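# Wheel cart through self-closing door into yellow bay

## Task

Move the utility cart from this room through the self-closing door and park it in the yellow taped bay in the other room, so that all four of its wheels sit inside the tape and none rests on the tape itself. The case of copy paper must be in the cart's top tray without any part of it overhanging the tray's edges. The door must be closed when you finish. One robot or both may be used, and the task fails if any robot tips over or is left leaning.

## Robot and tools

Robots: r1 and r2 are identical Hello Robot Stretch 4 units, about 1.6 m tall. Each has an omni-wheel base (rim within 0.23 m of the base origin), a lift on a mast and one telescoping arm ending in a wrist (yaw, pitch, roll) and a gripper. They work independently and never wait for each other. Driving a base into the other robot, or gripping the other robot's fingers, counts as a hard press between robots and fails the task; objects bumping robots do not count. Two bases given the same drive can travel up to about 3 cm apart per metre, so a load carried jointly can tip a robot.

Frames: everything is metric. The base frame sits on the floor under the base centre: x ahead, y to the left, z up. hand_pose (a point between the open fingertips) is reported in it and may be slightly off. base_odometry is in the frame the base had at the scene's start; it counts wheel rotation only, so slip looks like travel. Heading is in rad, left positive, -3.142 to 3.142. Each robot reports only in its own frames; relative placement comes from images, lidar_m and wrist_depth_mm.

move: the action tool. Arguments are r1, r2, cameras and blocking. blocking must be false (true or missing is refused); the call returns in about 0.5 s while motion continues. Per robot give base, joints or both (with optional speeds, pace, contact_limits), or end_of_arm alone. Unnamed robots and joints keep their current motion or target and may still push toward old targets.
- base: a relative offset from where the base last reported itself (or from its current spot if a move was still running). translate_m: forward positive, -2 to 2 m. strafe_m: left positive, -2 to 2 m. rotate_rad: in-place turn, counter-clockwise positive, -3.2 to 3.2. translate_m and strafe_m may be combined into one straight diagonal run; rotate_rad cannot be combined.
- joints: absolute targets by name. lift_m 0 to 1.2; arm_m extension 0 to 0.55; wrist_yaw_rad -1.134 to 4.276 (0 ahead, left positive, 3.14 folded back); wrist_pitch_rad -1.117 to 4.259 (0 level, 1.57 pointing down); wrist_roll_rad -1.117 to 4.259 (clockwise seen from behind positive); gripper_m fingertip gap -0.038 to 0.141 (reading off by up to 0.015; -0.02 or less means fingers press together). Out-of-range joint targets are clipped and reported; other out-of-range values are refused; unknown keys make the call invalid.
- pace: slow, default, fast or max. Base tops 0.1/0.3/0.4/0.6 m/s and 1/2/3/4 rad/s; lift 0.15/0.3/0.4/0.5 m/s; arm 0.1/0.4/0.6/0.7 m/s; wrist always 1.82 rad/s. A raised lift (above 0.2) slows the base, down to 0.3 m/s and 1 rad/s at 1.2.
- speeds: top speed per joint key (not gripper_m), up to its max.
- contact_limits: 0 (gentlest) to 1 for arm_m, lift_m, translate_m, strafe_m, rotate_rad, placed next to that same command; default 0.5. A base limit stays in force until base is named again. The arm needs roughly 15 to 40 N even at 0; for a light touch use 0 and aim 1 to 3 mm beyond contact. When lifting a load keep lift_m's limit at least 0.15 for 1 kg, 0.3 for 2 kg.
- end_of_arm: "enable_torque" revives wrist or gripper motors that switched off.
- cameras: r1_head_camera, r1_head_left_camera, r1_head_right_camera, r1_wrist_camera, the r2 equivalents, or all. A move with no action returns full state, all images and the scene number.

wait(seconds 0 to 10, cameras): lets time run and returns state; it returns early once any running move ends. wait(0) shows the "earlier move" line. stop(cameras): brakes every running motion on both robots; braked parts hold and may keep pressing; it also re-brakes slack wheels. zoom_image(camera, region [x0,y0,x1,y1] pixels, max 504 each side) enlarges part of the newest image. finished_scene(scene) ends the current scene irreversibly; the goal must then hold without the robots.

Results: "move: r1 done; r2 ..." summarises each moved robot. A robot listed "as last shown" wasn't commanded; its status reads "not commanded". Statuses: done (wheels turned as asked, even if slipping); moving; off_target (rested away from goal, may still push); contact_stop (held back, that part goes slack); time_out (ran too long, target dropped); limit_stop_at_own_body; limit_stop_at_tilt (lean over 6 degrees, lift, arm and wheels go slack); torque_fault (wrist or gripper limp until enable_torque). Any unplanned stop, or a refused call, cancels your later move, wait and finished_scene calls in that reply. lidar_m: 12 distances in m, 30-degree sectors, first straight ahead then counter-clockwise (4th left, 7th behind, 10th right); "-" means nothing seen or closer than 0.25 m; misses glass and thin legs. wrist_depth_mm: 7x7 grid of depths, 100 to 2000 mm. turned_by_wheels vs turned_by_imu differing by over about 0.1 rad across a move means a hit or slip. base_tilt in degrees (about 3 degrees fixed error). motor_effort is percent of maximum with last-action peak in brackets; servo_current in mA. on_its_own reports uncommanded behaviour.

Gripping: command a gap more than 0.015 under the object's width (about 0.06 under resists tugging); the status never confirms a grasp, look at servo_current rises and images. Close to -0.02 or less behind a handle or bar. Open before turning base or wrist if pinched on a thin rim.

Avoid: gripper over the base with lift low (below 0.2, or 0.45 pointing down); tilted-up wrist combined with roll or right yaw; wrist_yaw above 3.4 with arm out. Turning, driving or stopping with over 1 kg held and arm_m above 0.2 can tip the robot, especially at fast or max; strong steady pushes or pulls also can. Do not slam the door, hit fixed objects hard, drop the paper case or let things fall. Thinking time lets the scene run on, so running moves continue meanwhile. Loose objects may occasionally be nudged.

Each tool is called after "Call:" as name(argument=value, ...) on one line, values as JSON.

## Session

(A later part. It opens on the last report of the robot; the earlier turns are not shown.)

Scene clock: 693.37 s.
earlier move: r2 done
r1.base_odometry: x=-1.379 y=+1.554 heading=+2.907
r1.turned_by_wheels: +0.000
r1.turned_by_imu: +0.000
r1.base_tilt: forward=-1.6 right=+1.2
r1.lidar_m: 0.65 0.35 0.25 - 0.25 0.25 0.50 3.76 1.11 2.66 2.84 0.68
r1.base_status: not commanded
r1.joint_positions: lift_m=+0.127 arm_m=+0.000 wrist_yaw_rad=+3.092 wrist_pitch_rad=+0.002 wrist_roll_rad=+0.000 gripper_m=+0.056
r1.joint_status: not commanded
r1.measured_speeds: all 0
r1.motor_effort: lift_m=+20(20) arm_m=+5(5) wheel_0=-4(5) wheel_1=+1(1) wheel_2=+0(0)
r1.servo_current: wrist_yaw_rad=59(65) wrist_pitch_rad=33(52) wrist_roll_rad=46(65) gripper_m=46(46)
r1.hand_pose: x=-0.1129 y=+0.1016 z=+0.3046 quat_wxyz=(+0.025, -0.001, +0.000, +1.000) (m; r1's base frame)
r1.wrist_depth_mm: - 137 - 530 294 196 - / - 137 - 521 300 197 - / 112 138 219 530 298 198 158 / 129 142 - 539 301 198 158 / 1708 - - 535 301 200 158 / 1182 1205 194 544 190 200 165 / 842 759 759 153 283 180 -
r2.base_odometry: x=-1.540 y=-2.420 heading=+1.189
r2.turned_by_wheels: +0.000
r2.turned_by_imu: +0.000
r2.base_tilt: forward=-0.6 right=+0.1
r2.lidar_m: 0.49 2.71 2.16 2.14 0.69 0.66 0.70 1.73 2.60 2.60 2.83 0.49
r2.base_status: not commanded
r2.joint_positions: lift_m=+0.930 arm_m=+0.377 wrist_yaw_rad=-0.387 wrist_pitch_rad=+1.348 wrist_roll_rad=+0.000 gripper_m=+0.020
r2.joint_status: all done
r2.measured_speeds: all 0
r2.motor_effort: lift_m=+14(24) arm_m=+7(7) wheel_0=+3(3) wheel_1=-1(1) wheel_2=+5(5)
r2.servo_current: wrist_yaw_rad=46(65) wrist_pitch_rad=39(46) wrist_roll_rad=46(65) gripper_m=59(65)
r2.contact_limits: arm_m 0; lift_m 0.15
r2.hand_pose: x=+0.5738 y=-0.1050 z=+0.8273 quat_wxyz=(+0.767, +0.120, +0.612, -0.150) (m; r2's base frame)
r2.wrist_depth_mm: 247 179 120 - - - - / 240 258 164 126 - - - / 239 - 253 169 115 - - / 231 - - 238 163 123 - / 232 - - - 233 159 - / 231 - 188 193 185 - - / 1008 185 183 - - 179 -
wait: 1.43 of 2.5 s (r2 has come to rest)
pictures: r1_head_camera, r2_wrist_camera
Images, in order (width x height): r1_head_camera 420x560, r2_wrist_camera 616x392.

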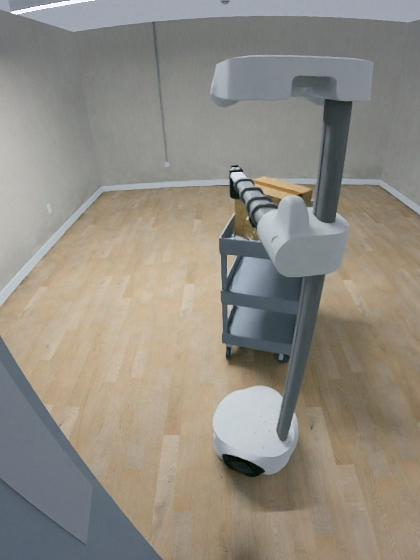

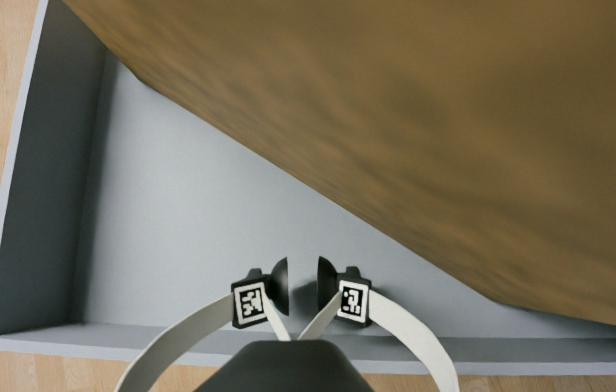

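Call:
move(blocking=false, r2={"base": {"translate_m": -0.285, "strafe_m": -0.015}, "pace": "slow", "contact_limits": {"translate_m": 0.6}})

Call:
wait(seconds=4, cameras=["r2_wrist_camera", "r1_head_camera", "r2_head_camera"])

Scene clock: 707.73 s.
move: r2 moving
r1: as last shown
r1.base_tilt: forward=-1.6 right=+1.3
r1.lidar_m: 0.63 0.35 0.25 - 0.25 0.25 0.50 3.76 1.10 2.66 2.83 0.67
r1.motor_effort: lift_m=+20(20) arm_m=+5(5) wheel_0=-4(4) wheel_1=+1(2) wheel_2=+0(0)
r1.servo_current: wrist_yaw_rad=39(59) wrist_pitch_rad=39(46) wrist_roll_rad=46(65) gripper_m=39(46)
r1.wrist_depth_mm: - 137 - 521 296 196 - / - 138 - 530 300 197 - / 112 138 218 525 300 198 159 / 129 142 - 530 300 198 158 / 1661 - - 544 303 200 159 / 1182 1182 194 544 191 199 165 / 842 759 750 153 282 180 -
r2.base_odometry: x=-1.544 y=-2.431 heading=+1.189
r2.turned_by_wheels: +0.000
r2.turned_by_imu: +0.000
r2.base_tilt: forward=-0.7 right=+0.0
r2.lidar_m: 0.54 2.72 2.18 2.16 0.70 0.66 0.69 1.71 2.60 2.60 2.81 0.52
r2.base_status: translate_m moving; strafe_m moving
r2.joint_positions: lift_m=+0.930 arm_m=+0.377 wrist_yaw_rad=-0.387 wrist_pitch_rad=+1.348 wrist_roll_rad=+0.000 gripper_m=+0.020
r2.joint_status: not commanded
r2.measured_speeds: translate_m=-0.048 strafe_m=-0.002 rotate_rad=+0.001 lift_m=+0.000 arm_m=+0.000 wrist_yaw_rad=+0.000 wrist_pitch_rad=+0.000 wrist_roll_rad=+0.000
r2.motor_effort: lift_m=+14(14) arm_m=+7(7) wheel_0=-8(10) wheel_1=-8(8) wheel_2=+10(10)
r2.servo_current: wrist_yaw_rad=52(59) wrist_pitch_rad=46(46) wrist_roll_rad=46(59) gripper_m=52(65)
r2.contact_limits: arm_m 0; lift_m 0.15; translate_m 0.6
r2.hand_pose: x=+0.5738 y=-0.1050 z=+0.8273 quat_wxyz=(+0.767, +0.120, +0.612, -0.150) (m; r2's base frame)
r2.wrist_depth_mm: 244 200 132 - - - - / 246 272 193 138 - - - / 237 - 251 185 128 - - / 238 - - 247 189 128 - / 238 - - - 242 181 - / 240 - 187 194 185 - - / 991 991 185 - 182 181 946
pictures: none

Scene clock: 711.37 s.
earlier move: r2 done
r1.base_odometry: x=-1.379 y=+1.554 heading=+2.907
r1.turned_by_wheels: +0.000
r1.turned_by_imu: +0.000
r1.base_tilt: forward=-1.6 right=+1.2
r1.lidar_m: 0.40 0.33 0.25 - 0.25 0.25 0.50 3.77 1.12 2.65 2.85 0.40
r1.base_status: not commanded
r1.joint_positions: lift_m=+0.127 arm_m=+0.000 wrist_yaw_rad=+3.092 wrist_pitch_rad=+0.002 wrist_roll_rad=+0.000 gripper_m=+0.056
r1.joint_status: not commanded
r1.measured_speeds: all 0
r1.motor_effort: lift_m=+20(20) arm_m=+5(5) wheel_0=-4(4) wheel_1=+1(2) wheel_2=+0(0)
r1.servo_current: wrist_yaw_rad=39(72) wrist_pitch_rad=39(52) wrist_roll_rad=52(72) gripper_m=46(52)
r1.hand_pose: x=-0.1129 y=+0.1016 z=+0.3046 quat_wxyz=(+0.025, -0.001, +0.000, +1.000) (m; r1's base frame)
r1.wrist_depth_mm: - 137 - 521 296 196 - / - 137 - 525 298 196 - / 112 138 218 530 301 198 158 / 129 142 - 530 301 198 159 / 1708 - - 539 300 198 158 / 1182 1182 195 544 191 198 165 / 842 750 750 153 281 180 -
r2.base_odometry: x=-1.633 y=-2.690 heading=+1.189
r2.turned_by_wheels: +0.000
r2.turned_by_imu: +0.000
r2.base_tilt: forward=-0.7 right=+0.1
r2.lidar_m: 0.52 2.78 2.24 2.20 0.49 0.39 0.48 1.46 2.16 2.54 2.79 0.55
r2.base_status: done
r2.joint_positions: lift_m=+0.930 arm_m=+0.377 wrist_yaw_rad=-0.387 wrist_pitch_rad=+1.346 wrist_roll_rad=+0.000 gripper_m=+0.020
r2.joint_status: not commanded
r2.measured_speeds: all 0
r2.motor_effort: lift_m=+14(15) arm_m=+4(7) wheel_0=-4(13) wheel_1=-4(10) wheel_2=+5(13)
r2.servo_current: wrist_yaw_rad=46(65) wrist_pitch_rad=46(52) wrist_roll_rad=39(59) gripper_m=59(65)
r2.contact_limits: arm_m 0; lift_m 0.15; translate_m 0.6
r2.hand_pose: x=+0.5744 y=-0.1052 z=+0.8274 quat_wxyz=(+0.767, +0.120, +0.612, -0.150) (m; r2's base frame)
r2.wrist_depth_mm: 183 156 137 116 111 - - / 251 215 182 158 140 127 - / 238 282 254 226 188 160 152 / 238 - - - 256 220 201 / 229 250 - - - - - / 219 236 187 195 185 991 991 / 991 210 - - - 976 960
wait: 3.63 of 4 s (r2 has come to rest)
pictures: r1_head_camera, r2_head_camera, r2_wrist_camera
Images, in order (width x height): r1_head_camera 420x560, r2_head_camera 420x560, r2_wrist_camera 616x392.

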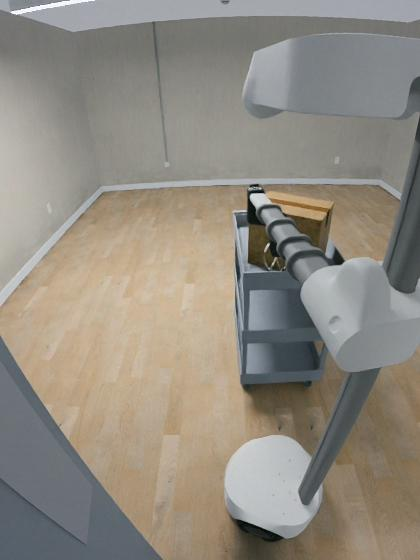

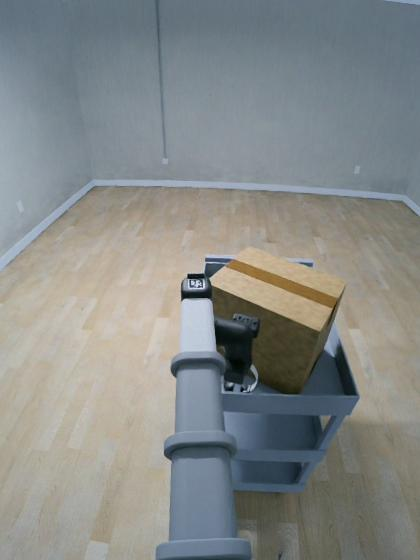

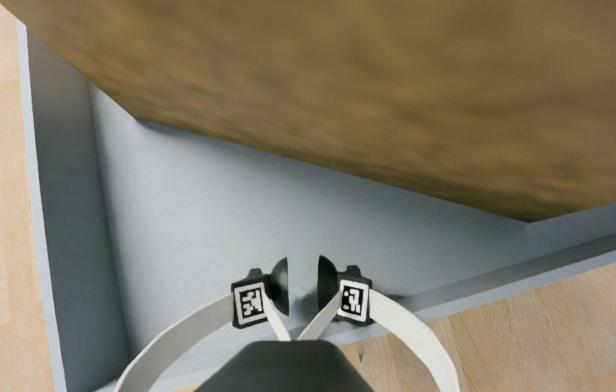

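Call:
move(blocking=false, r2={"base": {"translate_m": -0.54, "strafe_m": -0.247}, "joints": {"wrist_yaw_rad": -0.1}, "speeds": {"wrist_yaw_rad": 0.2}, "pace": "slow", "contact_limits": {"translate_m": 0.6}})

Call:
wait(seconds=7, cameras=["r2_wrist_camera", "r1_head_camera", "r2_head_camera", "r1_head_left_camera"])

Scene clock: 727.80 s.
move: r2 moving
r1: as last shown
r1.base_tilt: forward=-1.6 right=+1.3
r1.lidar_m: 0.38 0.34 0.25 - 0.25 0.25 0.48 3.77 1.10 2.64 2.84 0.38
r1.motor_effort: lift_m=+20(20) arm_m=+5(5) wheel_0=-4(4) wheel_1=+1(1) wheel_2=+0(0)
r1.servo_current: wrist_yaw_rad=46(52) wrist_pitch_rad=46(52) wrist_roll_rad=46(59) gripper_m=39(52)
r1.wrist_depth_mm: - 137 - 521 296 196 - / - 138 - 521 298 196 - / 112 138 218 530 300 198 158 / 129 142 - 535 303 199 158 / 1618 - - 539 303 199 159 / 1182 1205 194 544 191 199 166 / 842 759 759 153 282 180 -
r2.base_odometry: x=-1.632 y=-2.703 heading=+1.189
r2.turned_by_wheels: +0.000
r2.turned_by_imu: +0.000
r2.base_tilt: forward=-0.6 right=+0.1
r2.lidar_m: 0.52 2.79 2.24 2.21 0.50 0.39 0.48 1.43 2.13 2.54 2.78 0.55
r2.base_status: translate_m moving; strafe_m moving
r2.joint_positions: lift_m=+0.930 arm_m=+0.377 wrist_yaw_rad=-0.305 wrist_pitch_rad=+1.347 wrist_roll_rad=+0.000 gripper_m=+0.020
r2.joint_status: wrist_yaw_rad moving
r2.measured_speeds: translate_m=-0.049 strafe_m=-0.023 rotate_rad=+0.001 lift_m=+0.000 arm_m=+0.000 wrist_yaw_rad=+0.209 wrist_pitch_rad=+0.000 wrist_roll_rad=+0.000
r2.motor_effort: lift_m=+14(15) arm_m=+4(4) wheel_0=-4(7) wheel_1=-7(7) wheel_2=+10(11)
r2.servo_current: wrist_yaw_rad=33(85) wrist_pitch_rad=33(46) wrist_roll_rad=33(59) gripper_m=59(59)
r2.contact_limits: arm_m 0; lift_m 0.15; translate_m 0.6
r2.hand_pose: x=+0.5826 y=-0.1026 z=+0.8273 quat_wxyz=(+0.773, +0.095, +0.617, -0.119) (m; r2's base frame)
r2.wrist_depth_mm: 238 178 143 121 112 - - / 258 236 206 162 142 125 - / 244 - 268 231 192 157 - / 237 258 - - 250 208 178 / 226 249 - - - - - / 215 241 186 190 184 976 976 / 1008 183 183 - - 946 960
pictures: none

Scene clock: 734.43 s.
earlier move: r2 done
r1.base_odometry: x=-1.379 y=+1.554 heading=+2.907
r1.turned_by_wheels: +0.000
r1.turned_by_imu: +0.000
r1.base_tilt: forward=-1.6 right=+1.3
r1.lidar_m: 0.88 0.33 0.25 - 0.25 0.25 0.49 3.79 1.11 0.29 0.32 0.59
r1.base_status: not commanded
r1.joint_positions: lift_m=+0.127 arm_m=+0.000 wrist_yaw_rad=+3.092 wrist_pitch_rad=+0.002 wrist_roll_rad=+0.000 gripper_m=+0.056
r1.joint_status: not commanded
r1.measured_speeds: all 0
r1.motor_effort: lift_m=+20(20) arm_m=+5(5) wheel_0=-3(5) wheel_1=+1(2) wheel_2=+0(0)
r1.servo_current: wrist_yaw_rad=59(78) wrist_pitch_rad=46(52) wrist_roll_rad=39(72) gripper_m=46(52)
r1.hand_pose: x=-0.1129 y=+0.1016 z=+0.3046 quat_wxyz=(+0.025, -0.001, +0.000, +1.000) (m; r1's base frame)
r1.wrist_depth_mm: - 137 - 521 293 196 - / - 137 - 525 298 196 - / 112 138 219 530 298 198 158 / 129 142 - 535 301 199 159 / 1708 - - 539 303 199 159 / 1182 1205 194 549 191 199 165 / 842 750 741 153 283 181 -
r2.base_odometry: x=-1.604 y=-3.282 heading=+1.189
r2.turned_by_wheels: +0.000
r2.turned_by_imu: +0.002
r2.base_tilt: forward=-0.7 right=+0.0
r2.lidar_m: 0.51 3.22 0.38 0.31 0.35 1.10 0.90 0.85 1.28 2.22 2.42 0.61
r2.base_status: done
r2.joint_positions: lift_m=+0.930 arm_m=+0.377 wrist_yaw_rad=-0.101 wrist_pitch_rad=+1.347 wrist_roll_rad=+0.000 gripper_m=+0.020
r2.joint_status: all done
r2.measured_speeds: all 0
r2.motor_effort: lift_m=+14(15) arm_m=+4(4) wheel_0=-5(7) wheel_1=-4(8) wheel_2=+8(13)
r2.servo_current: wrist_yaw_rad=39(98) wrist_pitch_rad=39(46) wrist_roll_rad=52(65) gripper_m=52(65)
r2.contact_limits: arm_m 0; lift_m 0.15; translate_m 0.6
r2.hand_pose: x=+0.6027 y=-0.0934 z=+0.8273 quat_wxyz=(+0.781, +0.032, +0.623, -0.040) (m; r2's base frame)
r2.wrist_depth_mm: - - - - - - - / 116 118 - - - - - / 202 179 147 135 117 112 - / - - 236 208 189 151 - / - - - - - - - / 247 - 187 193 185 991 991 / 238 116 - - - 976 960
wait: 6.63 of 7 s (r2 has come to rest)
pictures: r1_head_camera, r1_head_left_camera, r2_head_camera, r2_wrist_camera
Images, in order (width x height): r1_head_camera 420x560, r1_head_left_camera 420x672, r2_head_camera 420x560, r2_wrist_camera 616x392.

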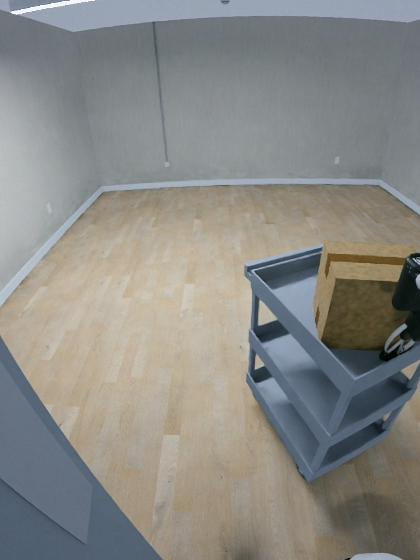

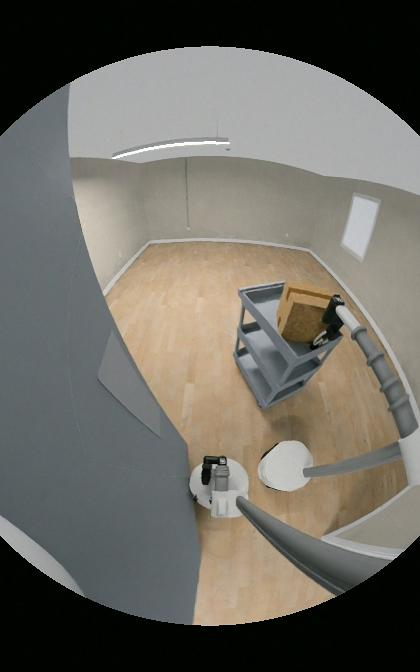

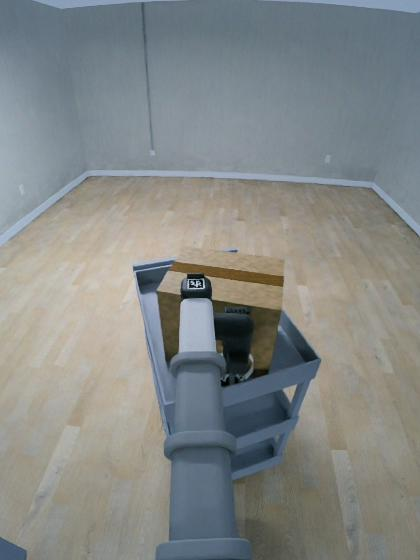

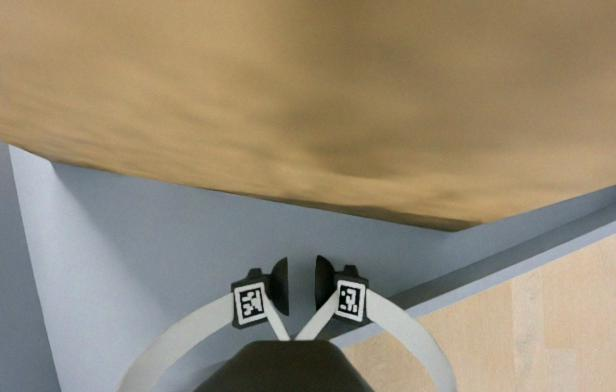

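Call:
move(blocking=false, r2={"base": {"translate_m": -0.399, "strafe_m": 0.036}, "pace": "slow", "contact_limits": {"translate_m": 0.6}})

Call:
wait(seconds=5, cameras=["r2_wrist_camera", "r1_head_camera", "r1_head_right_camera"])

Scene clock: 752.50 s.
move: r2 moving
r1: as last shown
r1.lidar_m: 0.88 0.35 0.25 - 0.25 0.25 0.50 3.80 1.11 0.29 0.32 0.59
r1.motor_effort: lift_m=+20(20) arm_m=+5(5) wheel_0=-4(5) wheel_1=+1(1) wheel_2=+0(0)
r1.servo_current: wrist_yaw_rad=59(72) wrist_pitch_rad=52(52) wrist_roll_rad=59(72) gripper_m=46(46)
r1.wrist_depth_mm: - 137 - 517 297 196 - / - 138 - 525 298 196 - / 112 138 220 530 300 198 159 / 129 143 - 535 303 199 159 / 1708 - - 544 303 199 159 / 1182 1182 195 544 191 198 166 / 842 768 759 154 281 180 -
r2.base_odometry: x=-1.610 y=-3.294 heading=+1.189
r2.turned_by_wheels: +0.000
r2.turned_by_imu: +0.000
r2.base_tilt: forward=-0.6 right=+0.1
r2.lidar_m: 0.51 3.19 0.37 0.30 0.36 1.09 0.95 0.84 1.30 2.23 2.43 0.63
r2.base_status: translate_m moving; strafe_m moving
r2.joint_positions: lift_m=+0.930 arm_m=+0.377 wrist_yaw_rad=-0.100 wrist_pitch_rad=+1.347 wrist_roll_rad=+0.000 gripper_m=+0.020
r2.joint_status: not commanded
r2.measured_speeds: translate_m=-0.048 strafe_m=+0.004 rotate_rad=-0.001 lift_m=+0.000 arm_m=+0.000 wrist_yaw_rad=+0.000 wrist_pitch_rad=+0.000 wrist_roll_rad=+0.000
r2.motor_effort: lift_m=+15(15) arm_m=+4(4) wheel_0=-8(9) wheel_1=-6(7) wheel_2=+11(12)
r2.servo_current: wrist_yaw_rad=46(52) wrist_pitch_rad=46(46) wrist_roll_rad=52(59) gripper_m=52(65)
r2.contact_limits: arm_m 0; lift_m 0.15; translate_m 0.6
r2.hand_pose: x=+0.6028 y=-0.0934 z=+0.8272 quat_wxyz=(+0.781, +0.031, +0.623, -0.039) (m; r2's base frame)
r2.wrist_depth_mm: - - - - - - - / 123 122 104 105 - - - / 199 187 150 141 117 114 - / - - 239 216 203 158 - / - - - - - - - / 244 - 187 193 185 1008 991 / 236 116 - - - 976 960
pictures: none

Scene clock: 757.27 s.
earlier move: r2 done
r1.base_odometry: x=-1.379 y=+1.554 heading=+2.907
r1.turned_by_wheels: +0.000
r1.turned_by_imu: +0.000
r1.base_tilt: forward=-1.6 right=+1.3
r1.lidar_m: 0.72 0.31 0.25 - 0.25 0.25 0.49 0.49 0.39 0.43 0.43 0.57
r1.base_status: not commanded
r1.joint_positions: lift_m=+0.127 arm_m=+0.000 wrist_yaw_rad=+3.092 wrist_pitch_rad=+0.002 wrist_roll_rad=+0.000 gripper_m=+0.056
r1.joint_status: not commanded
r1.measured_speeds: all 0
r1.motor_effort: lift_m=+20(20) arm_m=+5(5) wheel_0=-4(5) wheel_1=+1(2) wheel_2=+0(0)
r1.servo_current: wrist_yaw_rad=39(72) wrist_pitch_rad=39(52) wrist_roll_rad=59(72) gripper_m=39(46)
r1.hand_pose: x=-0.1129 y=+0.1016 z=+0.3046 quat_wxyz=(+0.025, -0.001, +0.000, +1.000) (m; r1's base frame)
r1.wrist_depth_mm: - 137 - 521 296 195 - / - 137 - 530 298 197 - / 112 138 219 530 300 198 159 / 129 143 - 535 303 199 158 / 1708 - - 539 301 199 159 / 1182 1205 194 544 191 199 166 / 854 759 759 153 282 180 -
r2.base_odometry: x=-1.786 y=-3.639 heading=+1.188
r2.turned_by_wheels: -0.001
r2.turned_by_imu: +0.000
r2.base_tilt: forward=-0.7 right=+0.1
r2.lidar_m: 0.55 0.38 0.38 0.67 0.70 3.36 3.34 0.49 0.65 2.21 2.42 0.61
r2.base_status: done
r2.joint_positions: lift_m=+0.930 arm_m=+0.377 wrist_yaw_rad=-0.100 wrist_pitch_rad=+1.347 wrist_roll_rad=+0.000 gripper_m=+0.020
r2.joint_status: not commanded
r2.measured_speeds: all 0
r2.motor_effort: lift_m=+15(15) arm_m=+3(4) wheel_0=-7(12) wheel_1=-6(8) wheel_2=+3(12)
r2.servo_current: wrist_yaw_rad=46(59) wrist_pitch_rad=46(52) wrist_roll_rad=52(65) gripper_m=52(65)
r2.contact_limits: arm_m 0; lift_m 0.15; translate_m 0.6
r2.hand_pose: x=+0.6028 y=-0.0934 z=+0.8272 quat_wxyz=(+0.781, +0.031, +0.623, -0.039) (m; r2's base frame)
r2.wrist_depth_mm: 1182 184 179 182 186 196 197 / 1182 229 233 238 242 246 249 / 1118 1078 - - - - - / 1078 1078 - - - - - / 1078 1042 216 - - 991 1008 / 820 1025 190 197 185 1008 991 / 788 788 976 - - 976 960
wait: 4.77 of 5 s (r2 has come to rest)
pictures: r1_head_camera, r1_head_right_camera, r2_wrist_camera
Images, in order (width x height): r1_head_camera 420x560, r1_head_right_camera 420x672, r2_wrist_camera 616x392.

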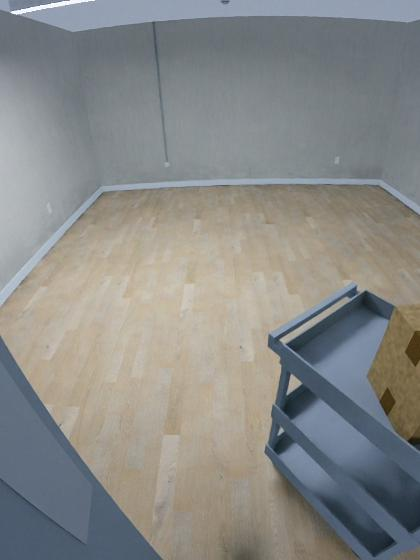

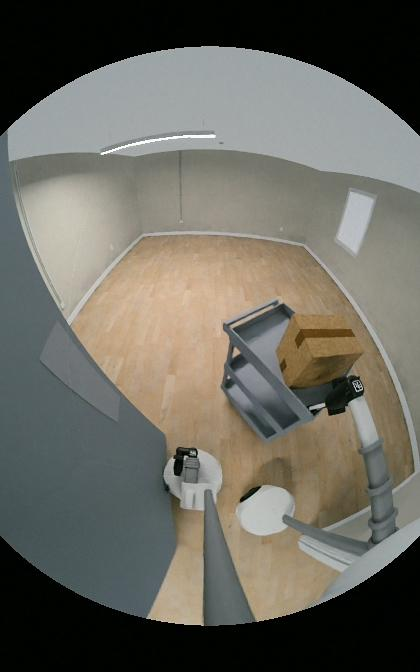

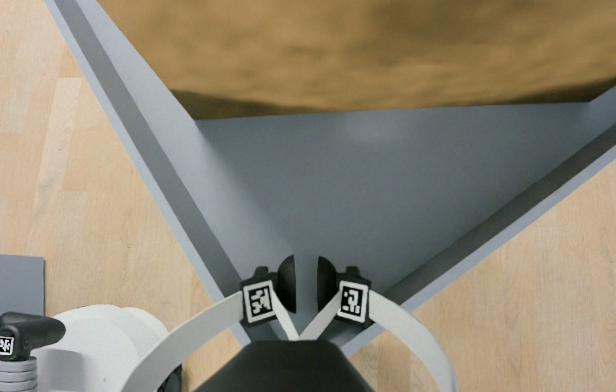

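Call:
move(blocking=false, r2={"joints": {"lift_m": 1.06}})

Call:
wait(seconds=1.0, cameras=[])

Call:
move(blocking=false, r2={"joints": {"arm_m": 0.1}})

Call:
wait(seconds=1.5, cameras=["r1_head_camera", "r2_wrist_camera", "r2_head_camera"])

Scene clock: 828.67 s.
move: r2 moving
r1: as last shown
r1.lidar_m: 0.73 0.35 0.25 - 0.25 0.25 0.49 0.46 0.39 0.44 0.43 0.56
r1.motor_effort: lift_m=+20(20) arm_m=+5(5) wheel_0=-3(4) wheel_1=+1(1) wheel_2=+0(0)
r1.servo_current: wrist_yaw_rad=65(65) wrist_pitch_rad=39(46) wrist_roll_rad=46(65) gripper_m=33(46)
r1.wrist_depth_mm: - 137 - 517 296 196 - / - 137 - 525 298 196 - / 112 138 219 539 300 198 158 / 129 143 - 535 301 199 159 / 1618 - - 535 303 199 159 / 1160 1205 194 544 191 199 165 / 854 759 741 153 282 180 -
r2.base_odometry: x=-1.786 y=-3.639 heading=+1.189
r2.turned_by_wheels: +0.000
r2.turned_by_imu: +0.001
r2.base_tilt: forward=-0.7 right=+0.1
r2.lidar_m: 0.55 0.43 0.38 0.63 0.68 3.36 3.34 0.49 0.65 2.20 2.40 0.58
r2.base_status: not commanded
r2.joint_positions: lift_m=+0.968 arm_m=+0.377 wrist_yaw_rad=-0.100 wrist_pitch_rad=+1.347 wrist_roll_rad=+0.000 gripper_m=+0.020
r2.joint_status: lift_m moving
r2.measured_speeds: translate_m=+0.000 strafe_m=+0.000 rotate_rad=+0.000 lift_m=+0.146 arm_m=+0.000 wrist_yaw_rad=+0.000 wrist_pitch_rad=+0.000 wrist_roll_rad=+0.000
r2.motor_effort: lift_m=+23(24) arm_m=+4(4) wheel_0=-5(7) wheel_1=-5(6) wheel_2=+3(4)
r2.servo_current: wrist_yaw_rad=52(52) wrist_pitch_rad=39(46) wrist_roll_rad=39(59) gripper_m=59(59)
r2.contact_limits: arm_m 0; translate_m 0.6
r2.hand_pose: x=+0.6028 y=-0.0934 z=+0.8646 quat_wxyz=(+0.781, +0.031, +0.623, -0.039) (m; r2's base frame)
r2.wrist_depth_mm: 1229 187 180 185 189 200 201 / 1229 289 236 243 247 254 255 / 1160 1138 307 296 - - - / 1138 1098 264 - - - 1078 / 1098 1098 296 - - 1025 1025 / 831 1008 193 193 186 1025 1025 / 723 831 - - - 1008 991
pictures: none

Scene clock: 829.67 s.
earlier move: r2 moving
r1.base_odometry: x=-1.379 y=+1.554 heading=+2.907
r1.turned_by_wheels: +0.000
r1.turned_by_imu: +0.000
r1.base_tilt: forward=-1.6 right=+1.2
r1.lidar_m: 0.73 0.33 0.25 - 0.25 0.25 0.52 0.47 0.37 0.43 0.46 0.56
r1.base_status: not commanded
r1.joint_positions: lift_m=+0.127 arm_m=+0.000 wrist_yaw_rad=+3.092 wrist_pitch_rad=+0.002 wrist_roll_rad=+0.000 gripper_m=+0.056
r1.joint_status: not commanded
r1.measured_speeds: all 0
r1.motor_effort: lift_m=+20(20) arm_m=+5(5) wheel_0=-4(4) wheel_1=+1(1) wheel_2=+0(0)
r1.servo_current: wrist_yaw_rad=52(65) wrist_pitch_rad=39(52) wrist_roll_rad=26(65) gripper_m=39(46)
r1.hand_pose: x=-0.1129 y=+0.1016 z=+0.3046 quat_wxyz=(+0.025, -0.001, +0.000, +1.000) (m; r1's base frame)
r1.wrist_depth_mm: - 137 - 521 297 196 - / - 137 - 525 298 196 - / 112 138 219 530 301 198 158 / 129 142 - 535 301 199 158 / 1661 - - 544 303 199 158 / 1160 1182 194 539 191 199 165 / 842 741 750 153 283 180 -
r2.base_odometry: x=-1.786 y=-3.639 heading=+1.189
r2.turned_by_wheels: +0.000
r2.turned_by_imu: +0.000
r2.base_tilt: forward=-0.6 right=+0.1
r2.lidar_m: 0.55 0.42 0.37 0.66 0.71 3.37 3.33 0.51 0.65 2.20 2.40 0.62
r2.base_status: not commanded
r2.joint_positions: lift_m=+1.060 arm_m=+0.377 wrist_yaw_rad=-0.100 wrist_pitch_rad=+1.348 wrist_roll_rad=+0.000 gripper_m=+0.020
r2.joint_status: lift_m moving
r2.measured_speeds: all 0
r2.motor_effort: lift_m=+22(25) arm_m=+4(4) wheel_0=-4(7) wheel_1=-5(6) wheel_2=+3(4)
r2.servo_current: wrist_yaw_rad=59(59) wrist_pitch_rad=46(46) wrist_roll_rad=46(59) gripper_m=59(59)
r2.contact_limits: arm_m 0; translate_m 0.6
r2.hand_pose: x=+0.6027 y=-0.0933 z=+0.9567 quat_wxyz=(+0.781, +0.031, +0.623, -0.039) (m; r2's base frame)
r2.wrist_depth_mm: 1366 201 184 190 192 204 196 / 1308 1281 242 250 256 259 264 / 1255 1255 347 355 345 351 334 / 1229 1205 1205 - - 1160 1160 / 1229 1182 1160 - - 1160 1160 / 831 1008 195 195 187 1118 1118 / 750 917 - - - 1078 1078
wait: 1.00 s; no rest
pictures: none
No camera images: "cameras" was empty.

Scene clock: 830.17 s.
earlier move: r2 moving
move: r2 moving
r1: as last shown
r1.base_tilt: forward=-1.6 right=+1.3
r1.lidar_m: 0.74 0.35 0.25 - 0.25 0.25 0.52 0.47 0.39 0.45 0.45 0.58
r1.servo_current: wrist_yaw_rad=52(72) wrist_pitch_rad=39(46) wrist_roll_rad=33(52) gripper_m=33(46)
r1.wrist_depth_mm: - 137 - 521 296 197 - / - 137 - 530 300 196 - / 112 138 218 530 301 198 158 / 129 142 - 539 303 199 159 / 1661 - - 539 303 199 158 / 1205 1182 194 549 191 199 165 / 831 750 750 153 283 180 -
r2.base_odometry: x=-1.786 y=-3.639 heading=+1.189
r2.turned_by_wheels: +0.000
r2.turned_by_imu: +0.000
r2.base_tilt: forward=-0.7 right=+0.0
r2.lidar_m: 0.54 0.41 0.38 0.65 0.70 3.37 3.33 0.51 0.63 2.21 2.41 0.61
r2.base_status: not commanded
r2.joint_positions: lift_m=+1.060 arm_m=+0.326 wrist_yaw_rad=-0.100 wrist_pitch_rad=+1.348 wrist_roll_rad=+0.000 gripper_m=+0.020
r2.joint_status: lift_m moving; arm_m moving
r2.measured_speeds: translate_m=+0.000 strafe_m=+0.000 rotate_rad=+0.000 lift_m=+0.000 arm_m=-0.195 wrist_yaw_rad=+0.000 wrist_pitch_rad=+0.000 wrist_roll_rad=+0.000
r2.motor_effort: lift_m=+20(24) arm_m=-11(11) wheel_0=-4(4) wheel_1=-5(5) wheel_2=+3(4)
r2.servo_current: wrist_yaw_rad=52(59) wrist_pitch_rad=33(46) wrist_roll_rad=46(59) gripper_m=46(59)
r2.contact_limits: translate_m 0.6
r2.hand_pose: x=+0.5522 y=-0.0933 z=+0.9567 quat_wxyz=(+0.780, +0.031, +0.623, -0.039) (m; r2's base frame)
r2.wrist_depth_mm: 1366 1336 257 264 266 282 271 / 1308 1281 340 347 351 355 340 / 1255 1255 1229 - - 1182 1229 / 1229 1229 1205 - - 1182 1182 / 1205 1205 1182 224 1160 1138 1138 / 788 931 194 208 187 1138 1098 / 741 917 - - - 1098 1078
pictures: none

Scene clock: 831.60 s.
earlier move: r2 done
r1.base_odometry: x=-1.379 y=+1.554 heading=+2.907
r1.turned_by_wheels: +0.000
r1.turned_by_imu: +0.000
r1.base_tilt: forward=-1.6 right=+1.3
r1.lidar_m: 0.73 0.35 0.25 - 0.25 0.25 0.48 0.48 0.41 0.46 0.54 0.55
r1.base_status: not commanded
r1.joint_positions: lift_m=+0.127 arm_m=+0.000 wrist_yaw_rad=+3.092 wrist_pitch_rad=+0.002 wrist_roll_rad=+0.000 gripper_m=+0.056
r1.joint_status: not commanded
r1.measured_speeds: all 0
r1.motor_effort: lift_m=+20(20) arm_m=+5(5) wheel_0=-4(5) wheel_1=+1(2) wheel_2=+0(0)
r1.servo_current: wrist_yaw_rad=52(72) wrist_pitch_rad=39(46) wrist_roll_rad=52(65) gripper_m=39(46)
r1.hand_pose: x=-0.1129 y=+0.1016 z=+0.3046 quat_wxyz=(+0.025, -0.001, +0.000, +1.000) (m; r1's base frame)
r1.wrist_depth_mm: - 137 - 525 297 196 - / - 137 - 525 298 197 - / 112 138 218 530 303 198 158 / 129 142 - 535 301 199 159 / 1708 - - 539 301 200 159 / 1182 1205 193 544 191 199 166 / 854 759 750 153 283 181 -
r2.base_odometry: x=-1.786 y=-3.639 heading=+1.189
r2.turned_by_wheels: +0.000
r2.turned_by_imu: +0.000
r2.base_tilt: forward=-0.7 right=+0.1
r2.lidar_m: 0.56 0.43 0.41 0.66 0.68 3.37 3.33 0.51 0.66 2.21 2.43 0.61
r2.base_status: not commanded
r2.joint_positions: lift_m=+1.060 arm_m=+0.100 wrist_yaw_rad=-0.100 wrist_pitch_rad=+1.348 wrist_roll_rad=+0.000 gripper_m=+0.020
r2.joint_status: all done
r2.measured_speeds: all 0
r2.motor_effort: lift_m=+21(24) arm_m=-7(11) wheel_0=-4(4) wheel_1=-4(5) wheel_2=+3(4)
r2.servo_current: wrist_yaw_rad=52(59) wrist_pitch_rad=39(46) wrist_roll_rad=39(59) gripper_m=59(65)
r2.contact_limits: translate_m 0.6
r2.hand_pose: x=+0.3259 y=-0.0933 z=+0.9567 quat_wxyz=(+0.780, +0.031, +0.623, -0.039) (m; r2's base frame)
r2.wrist_depth_mm: 1336 1336 798 - - 1308 1255 / 1336 1308 1281 - 723 1255 1255 / 1281 1255 1229 750 1205 1205 1205 / 809 1205 1229 1205 1205 1182 1160 / 788 976 1160 1205 1182 1160 1138 / 707 960 193 195 187 1118 1098 / 609 798 1118 - - 1098 1098
wait: 1.43 of 1.5 s (r2 has come to rest)
pictures: r1_head_camera, r2_head_camera, r2_wrist_camera
Images, in order (width x height): r1_head_camera 420x560, r2_head_camera 420x560, r2_wrist_camera 616x392.

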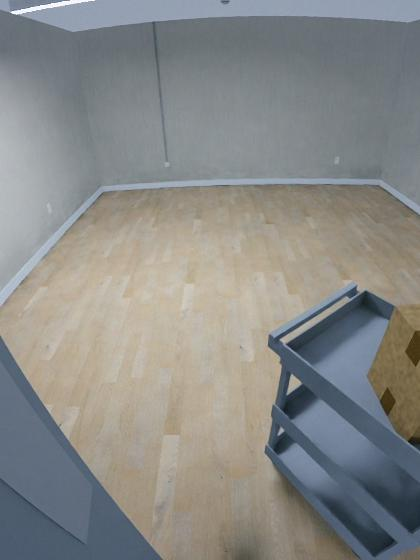

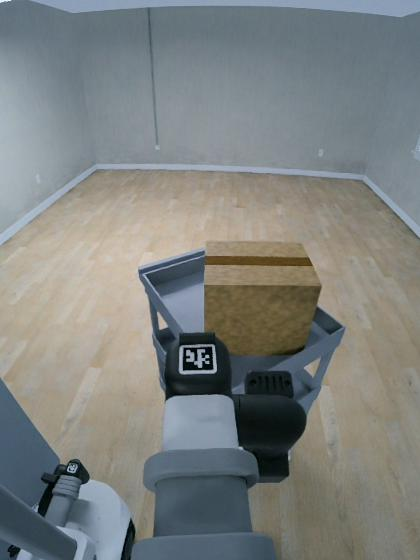

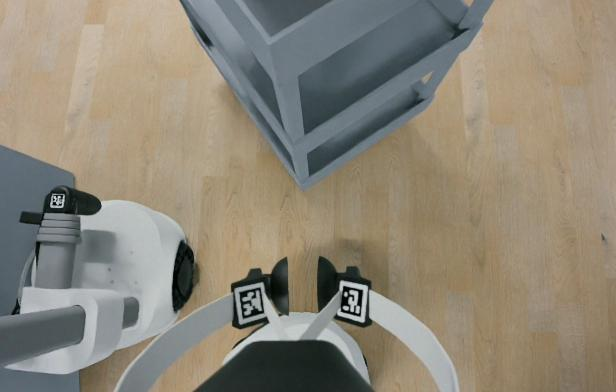

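Call:
move(blocking=false, r2={"base": {"strafe_m": -0.224}, "joints": {"wrist_yaw_rad": 0.5, "wrist_pitch_rad": 1.1, "wrist_roll_rad": 1.57, "gripper_m": 0.06}})

Call:
wait(seconds=2.5, cameras=["r1_head_right_camera", "r2_wrist_camera", "r2_head_camera"])

Scene clock: 860.40 s.
move: r2 moving
r1: as last shown
r1.lidar_m: 0.74 0.34 0.25 - 0.25 0.25 0.49 0.56 0.42 0.48 0.50 0.57
r1.servo_current: wrist_yaw_rad=33(52) wrist_pitch_rad=46(46) wrist_roll_rad=46(52) gripper_m=39(46)
r1.wrist_depth_mm: - 137 - 521 296 196 - / - 138 - 525 297 197 - / 112 138 219 530 300 198 158 / 129 143 - 535 303 198 159 / 1708 - - 539 303 199 159 / 1182 1205 194 544 191 200 165 / 842 750 750 153 282 180 -
r2.base_odometry: x=-1.753 y=-3.652 heading=+1.188
r2.turned_by_wheels: +0.000
r2.turned_by_imu: +0.000
r2.base_tilt: forward=-0.7 right=+0.1
r2.lidar_m: 0.55 0.45 0.40 0.69 0.73 3.38 3.36 0.46 0.65 2.17 2.37 0.63
r2.base_status: strafe_m moving
r2.joint_positions: lift_m=+1.060 arm_m=+0.100 wrist_yaw_rad=+0.423 wrist_pitch_rad=+1.105 wrist_roll_rad=+0.589 gripper_m=+0.040
r2.joint_status: wrist_yaw_rad moving; wrist_pitch_rad moving; wrist_roll_rad moving; gripper_m moving
r2.measured_speeds: translate_m=+0.000 strafe_m=-0.139 rotate_rad=+0.002 lift_m=+0.000 arm_m=+0.000 wrist_yaw_rad=+1.102 wrist_pitch_rad=-0.015 wrist_roll_rad=+1.820
r2.motor_effort: lift_m=+21(21) arm_m=-7(7) wheel_0=+9(13) wheel_1=-10(13) wheel_2=+1(3)
r2.servo_current: wrist_yaw_rad=85(137) wrist_pitch_rad=78(91) wrist_roll_rad=78(98) gripper_m=104(104)
r2.hand_pose: x=+0.4250 y=-0.0266 z=+0.9802 quat_wxyz=(+0.828, +0.136, +0.543, +0.022) (m; r2's base frame)
r2.wrist_depth_mm: - 1921 1756 433 436 439 - / 1921 1756 1618 488 - - 1205 / 1808 1618 1499 778 - - 1182 / 1618 1499 1397 1308 - 1118 1098 / - 1430 1308 1255 1025 1098 1060 / - 854 196 1138 188 1060 991 / - 831 991 - - 1008 946
pictures: none

Scene clock: 861.97 s.
earlier move: r2 done
r1.base_odometry: x=-1.379 y=+1.554 heading=+2.907
r1.turned_by_wheels: +0.000
r1.turned_by_imu: +0.000
r1.base_tilt: forward=-1.6 right=+1.3
r1.lidar_m: 0.71 0.33 0.25 - 0.25 0.25 0.49 3.77 0.56 0.59 0.55 0.55
r1.base_status: not commanded
r1.joint_positions: lift_m=+0.127 arm_m=+0.000 wrist_yaw_rad=+3.092 wrist_pitch_rad=+0.002 wrist_roll_rad=+0.000 gripper_m=+0.056
r1.joint_status: not commanded
r1.measured_speeds: all 0
r1.motor_effort: lift_m=+20(20) arm_m=+5(5) wheel_0=-4(5) wheel_1=+1(2) wheel_2=+0(0)
r1.servo_current: wrist_yaw_rad=33(65) wrist_pitch_rad=39(52) wrist_roll_rad=33(65) gripper_m=39(46)
r1.hand_pose: x=-0.1129 y=+0.1016 z=+0.3046 quat_wxyz=(+0.025, -0.001, +0.000, +1.000) (m; r1's base frame)
r1.wrist_depth_mm: - 137 - 521 294 195 - / - 138 - 521 300 197 - / 112 138 218 535 301 198 158 / 129 143 - 530 301 198 158 / 1661 - - 535 303 199 159 / 1182 1205 193 539 191 198 166 / 866 750 750 153 283 181 -
r2.base_odometry: x=-1.579 y=-3.723 heading=+1.189
r2.turned_by_wheels: +0.000
r2.turned_by_imu: +0.000
r2.base_tilt: forward=-0.7 right=+0.1
r2.lidar_m: 0.54 0.61 0.57 0.67 0.91 3.42 0.41 0.46 0.70 1.99 2.16 0.76
r2.base_status: done
r2.joint_positions: lift_m=+1.060 arm_m=+0.100 wrist_yaw_rad=+0.497 wrist_pitch_rad=+1.105 wrist_roll_rad=+1.568 gripper_m=+0.060
r2.joint_status: all done
r2.measured_speeds: all 0
r2.motor_effort: lift_m=+21(21) arm_m=-7(7) wheel_0=+3(13) wheel_1=-2(13) wheel_2=+0(3)
r2.servo_current: wrist_yaw_rad=52(137) wrist_pitch_rad=39(91) wrist_roll_rad=39(111) gripper_m=46(104)
r2.hand_pose: x=+0.4266 y=-0.0151 z=+0.9803 quat_wxyz=(+0.675, +0.491, +0.508, -0.211) (m; r2's base frame)
r2.wrist_depth_mm: 304 359 - 1281 1160 1060 960 / 327 392 459 732 1160 1060 946 / 353 433 504 741 1138 1042 960 / 389 480 - 750 1138 1078 960 / 424 521 - 1229 1138 1060 - / - 1708 196 1308 190 1042 - / - 1661 1499 - - 1042 -
wait: 1.57 of 2.5 s (r2 has come to rest)
pictures: r1_head_right_camera, r2_head_camera, r2_wrist_camera
Images, in order (width x height): r1_head_right_camera 420x672, r2_head_camera 420x560, r2_wrist_camera 616x392.

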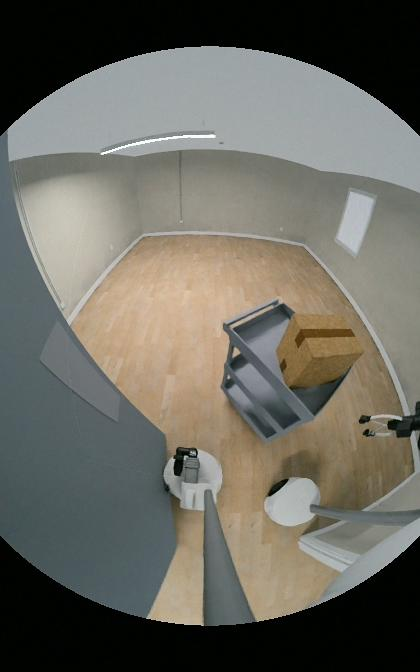

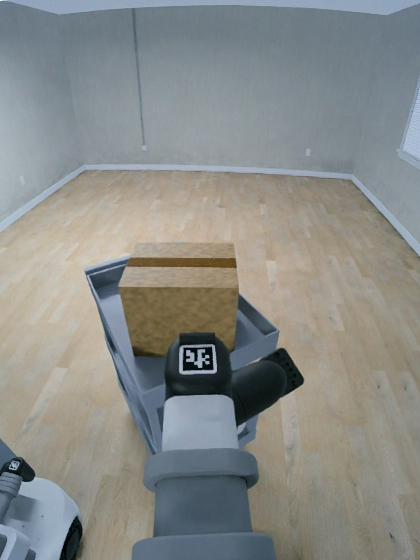

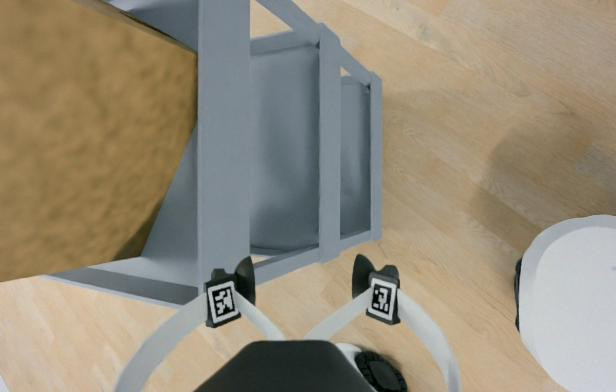

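Call:
move(blocking=false, r2={"base": {"strafe_m": 0.02}, "joints": {"arm_m": 0.328}, "speeds": {"arm_m": 0.2}})

Call:
wait(seconds=2.5, cameras=["r2_wrist_camera", "r2_head_camera"])

Scene clock: 879.53 s.
move: r2 moving
r1: as last shown
r1.base_tilt: forward=-1.6 right=+1.2
r1.lidar_m: 0.71 0.35 0.25 - 0.25 0.25 0.53 3.77 0.56 0.58 0.55 0.57
r1.motor_effort: lift_m=+20(20) arm_m=+5(5) wheel_0=-4(5) wheel_1=+1(1) wheel_2=+0(0)
r1.servo_current: wrist_yaw_rad=39(52) wrist_pitch_rad=46(46) wrist_roll_rad=39(59) gripper_m=39(46)
r1.wrist_depth_mm: - 137 - 521 296 196 - / - 137 - 525 298 196 - / 112 138 217 530 300 198 158 / 129 142 - 535 301 200 159 / 1661 - - 539 303 198 159 / 1205 1182 194 544 191 199 166 / 842 750 759 153 282 181 -
r2.base_odometry: x=-1.597 y=-3.715 heading=+1.189
r2.turned_by_wheels: +0.000
r2.turned_by_imu: +0.000
r2.base_tilt: forward=-0.7 right=+0.0
r2.lidar_m: 0.55 0.66 0.54 0.68 0.90 3.40 0.41 0.41 0.70 1.99 2.19 0.76
r2.base_status: strafe_m moving
r2.joint_positions: lift_m=+1.060 arm_m=+0.151 wrist_yaw_rad=+0.497 wrist_pitch_rad=+1.105 wrist_roll_rad=+1.568 gripper_m=+0.060
r2.joint_status: arm_m moving
r2.measured_speeds: translate_m=+0.000 strafe_m=+0.012 rotate_rad=+0.001 lift_m=+0.000 arm_m=+0.195 wrist_yaw_rad=+0.000 wrist_pitch_rad=+0.000 wrist_roll_rad=+0.001
r2.motor_effort: lift_m=+21(21) arm_m=+8(12) wheel_0=-3(11) wheel_1=+4(10) wheel_2=+0(1)
r2.servo_current: wrist_yaw_rad=52(52) wrist_pitch_rad=46(52) wrist_roll_rad=52(52) gripper_m=39(59)
r2.hand_pose: x=+0.4770 y=-0.0150 z=+0.9803 quat_wxyz=(+0.675, +0.491, +0.508, -0.211) (m; r2's base frame)
r2.wrist_depth_mm: 270 317 - 668 1138 1025 976 / 289 347 421 - 1098 1042 960 / 314 379 466 - 1138 1042 976 / 338 418 500 - 1098 1042 960 / 373 466 - - 1118 1060 976 / - 1708 194 1281 191 1042 - / - 1661 1537 - - 1060 -
pictures: none

Scene clock: 880.97 s.
earlier move: r2 done
r1.base_odometry: x=-1.379 y=+1.554 heading=+2.907
r1.turned_by_wheels: +0.000
r1.turned_by_imu: +0.000
r1.base_tilt: forward=-1.6 right=+1.3
r1.lidar_m: 0.73 0.34 0.25 - 0.25 0.25 0.52 3.77 0.55 0.60 0.55 0.55
r1.base_status: not commanded
r1.joint_positions: lift_m=+0.127 arm_m=+0.000 wrist_yaw_rad=+3.092 wrist_pitch_rad=+0.002 wrist_roll_rad=+0.000 gripper_m=+0.056
r1.joint_status: not commanded
r1.measured_speeds: all 0
r1.motor_effort: lift_m=+20(20) arm_m=+5(5) wheel_0=-4(5) wheel_1=+1(2) wheel_2=+0(0)
r1.servo_current: wrist_yaw_rad=46(59) wrist_pitch_rad=46(46) wrist_roll_rad=46(72) gripper_m=39(52)
r1.hand_pose: x=-0.1129 y=+0.1016 z=+0.3046 quat_wxyz=(+0.025, -0.001, +0.000, +1.000) (m; r1's base frame)
r1.wrist_depth_mm: - 137 - 525 294 195 - / - 138 - 525 300 197 - / 112 138 219 535 300 199 158 / 129 142 - 530 300 199 159 / 1661 - - 539 303 200 159 / 1160 1205 194 544 191 200 165 / 842 759 759 153 283 181 -
r2.base_odometry: x=-1.597 y=-3.715 heading=+1.189
r2.turned_by_wheels: +0.000
r2.turned_by_imu: +0.000
r2.base_tilt: forward=-0.7 right=+0.1
r2.lidar_m: 0.54 0.68 0.56 0.69 0.91 3.39 0.43 0.43 0.69 2.00 2.20 0.75
r2.base_status: done
r2.joint_positions: lift_m=+1.060 arm_m=+0.328 wrist_yaw_rad=+0.497 wrist_pitch_rad=+1.104 wrist_roll_rad=+1.568 gripper_m=+0.060
r2.joint_status: all done
r2.measured_speeds: all 0
r2.motor_effort: lift_m=+21(21) arm_m=+7(12) wheel_0=-2(11) wheel_1=+3(10) wheel_2=+0(1)
r2.servo_current: wrist_yaw_rad=39(59) wrist_pitch_rad=46(52) wrist_roll_rad=46(59) gripper_m=52(59)
r2.hand_pose: x=+0.6544 y=-0.0150 z=+0.9803 quat_wxyz=(+0.675, +0.491, +0.508, -0.211) (m; r2's base frame)
r2.wrist_depth_mm: 185 153 165 - - 1042 960 / 185 155 189 236 - 1025 960 / 185 166 209 289 - 1042 976 / 181 177 238 343 - 1008 960 / 183 198 265 402 - 1025 960 / 190 222 194 169 185 1060 946 / 198 219 384 - - 1060 960
wait: 1.43 of 2.5 s (r2 has come to rest)
pictures: r2_head_camera, r2_wrist_camera
Images, in order (width x height): r2_head_camera 420x560, r2_wrist_camera 616x392.

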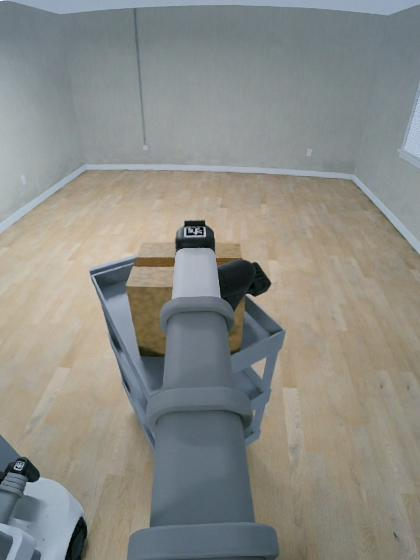

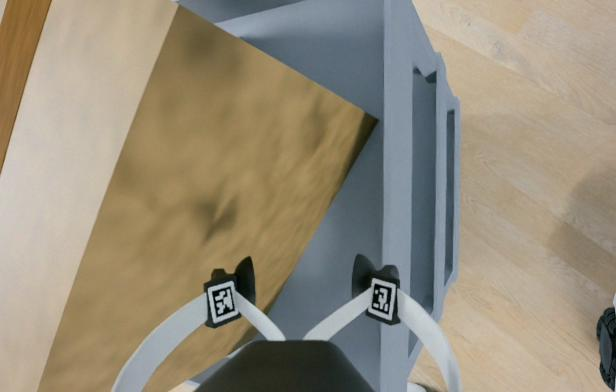

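Call:
move(blocking=false, r2={"base": {"strafe_m": -0.044}, "joints": {"arm_m": 0.335, "lift_m": 0.98}, "speeds": {"lift_m": 0.15}})

Call:
wait(seconds=2, cameras=["r2_wrist_camera"])

Scene clock: 894.97 s.
move: r2 moving
r1: as last shown
r1.lidar_m: 0.73 0.33 0.25 - 0.25 0.25 0.50 3.77 0.58 0.60 0.54 0.56
r1.motor_effort: lift_m=+20(20) arm_m=+5(5) wheel_0=-4(4) wheel_1=+1(1) wheel_2=+0(0)
r1.servo_current: wrist_yaw_rad=59(65) wrist_pitch_rad=46(52) wrist_roll_rad=52(52) gripper_m=39(46)
r1.wrist_depth_mm: - 137 - 521 297 196 - / - 138 - 525 300 196 - / 112 138 219 525 300 198 158 / 129 142 - 530 301 199 158 / 1708 - - 544 303 199 158 / 1229 1229 194 539 191 200 165 / 842 750 750 153 282 181 -
r2.base_odometry: x=-1.567 y=-3.727 heading=+1.189
r2.turned_by_wheels: +0.000
r2.turned_by_imu: +0.001
r2.base_tilt: forward=-0.6 right=+0.0
r2.lidar_m: 0.57 0.59 0.59 0.67 0.94 3.40 0.43 0.45 0.72 1.97 2.17 0.75
r2.base_status: strafe_m moving
r2.joint_positions: lift_m=+1.022 arm_m=+0.335 wrist_yaw_rad=+0.497 wrist_pitch_rad=+1.104 wrist_roll_rad=+1.568 gripper_m=+0.060
r2.joint_status: lift_m moving; arm_m moving
r2.measured_speeds: translate_m=+0.000 strafe_m=-0.088 rotate_rad=-0.002 lift_m=-0.146 arm_m=+0.000 wrist_yaw_rad=+0.000 wrist_pitch_rad=+0.000 wrist_roll_rad=+0.000
r2.motor_effort: lift_m=+12(20) arm_m=+10(10) wheel_0=+4(11) wheel_1=-3(10) wheel_2=-1(2)
r2.servo_current: wrist_yaw_rad=26(52) wrist_pitch_rad=46(46) wrist_roll_rad=59(59) gripper_m=52(52)
r2.hand_pose: x=+0.6614 y=-0.0150 z=+0.9430 quat_wxyz=(+0.675, +0.491, +0.508, -0.211) (m; r2's base frame)
r2.wrist_depth_mm: 134 252 404 - 1078 991 931 / 130 138 238 - - 1008 931 / 134 150 191 279 - 1008 931 / 137 165 224 327 - 1008 931 / 145 187 248 364 227 1008 946 / 162 207 196 - 186 1008 931 / 183 200 359 - - 1025 946
pictures: none

Scene clock: 895.80 s.
earlier move: r2 done
r1.base_odometry: x=-1.379 y=+1.554 heading=+2.907
r1.turned_by_wheels: +0.000
r1.turned_by_imu: +0.000
r1.base_tilt: forward=-1.6 right=+1.3
r1.lidar_m: 0.74 0.35 0.25 - 0.25 0.25 0.49 3.80 0.57 0.61 0.56 0.57
r1.base_status: not commanded
r1.joint_positions: lift_m=+0.127 arm_m=+0.000 wrist_yaw_rad=+3.092 wrist_pitch_rad=+0.002 wrist_roll_rad=+0.000 gripper_m=+0.056
r1.joint_status: not commanded
r1.measured_speeds: all 0
r1.motor_effort: lift_m=+20(20) arm_m=+5(5) wheel_0=-4(4) wheel_1=+1(1) wheel_2=+0(0)
r1.servo_current: wrist_yaw_rad=65(65) wrist_pitch_rad=46(52) wrist_roll_rad=59(59) gripper_m=39(46)
r1.hand_pose: x=-0.1129 y=+0.1016 z=+0.3046 quat_wxyz=(+0.025, -0.001, +0.000, +1.000) (m; r1's base frame)
r1.wrist_depth_mm: - 137 - 521 296 197 - / - 138 - 530 300 197 - / 112 138 218 525 301 198 158 / 129 143 - 535 301 198 158 / 1708 - - 539 301 199 159 / 1182 1205 194 549 190 200 166 / 854 750 741 153 282 180 -
r2.base_odometry: x=-1.556 y=-3.731 heading=+1.189
r2.turned_by_wheels: +0.000
r2.turned_by_imu: +0.000
r2.base_tilt: forward=-0.7 right=+0.0
r2.lidar_m: 0.59 0.57 0.60 0.70 0.97 3.39 0.40 0.45 0.69 1.96 2.13 0.76
r2.base_status: done
r2.joint_positions: lift_m=+0.980 arm_m=+0.335 wrist_yaw_rad=+0.497 wrist_pitch_rad=+1.104 wrist_roll_rad=+1.568 gripper_m=+0.060
r2.joint_status: all done
r2.measured_speeds: all 0
r2.motor_effort: lift_m=+14(20) arm_m=+7(10) wheel_0=+1(11) wheel_1=-3(10) wheel_2=+0(2)
r2.servo_current: wrist_yaw_rad=46(52) wrist_pitch_rad=46(52) wrist_roll_rad=33(65) gripper_m=46(59)
r2.hand_pose: x=+0.6614 y=-0.0150 z=+0.9009 quat_wxyz=(+0.675, +0.491, +0.508, -0.211) (m; r2's base frame)
r2.wrist_depth_mm: 202 368 366 - 1060 976 891 / 128 193 298 - 530 991 904 / 122 149 194 277 - 960 891 / 132 164 222 298 - 976 904 / 144 185 244 343 227 976 917 / 159 206 195 - 185 976 904 / 182 198 353 - - 976 904
wait: 0.83 of 2 s (r2 has come to rest)
pictures: r2_wrist_camera
Images, in order (width x height): r2_wrist_camera 616x392.

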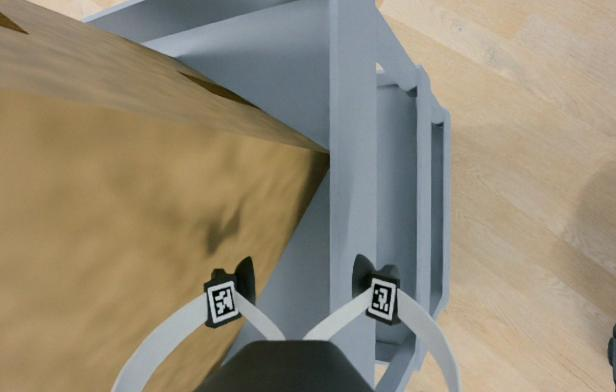

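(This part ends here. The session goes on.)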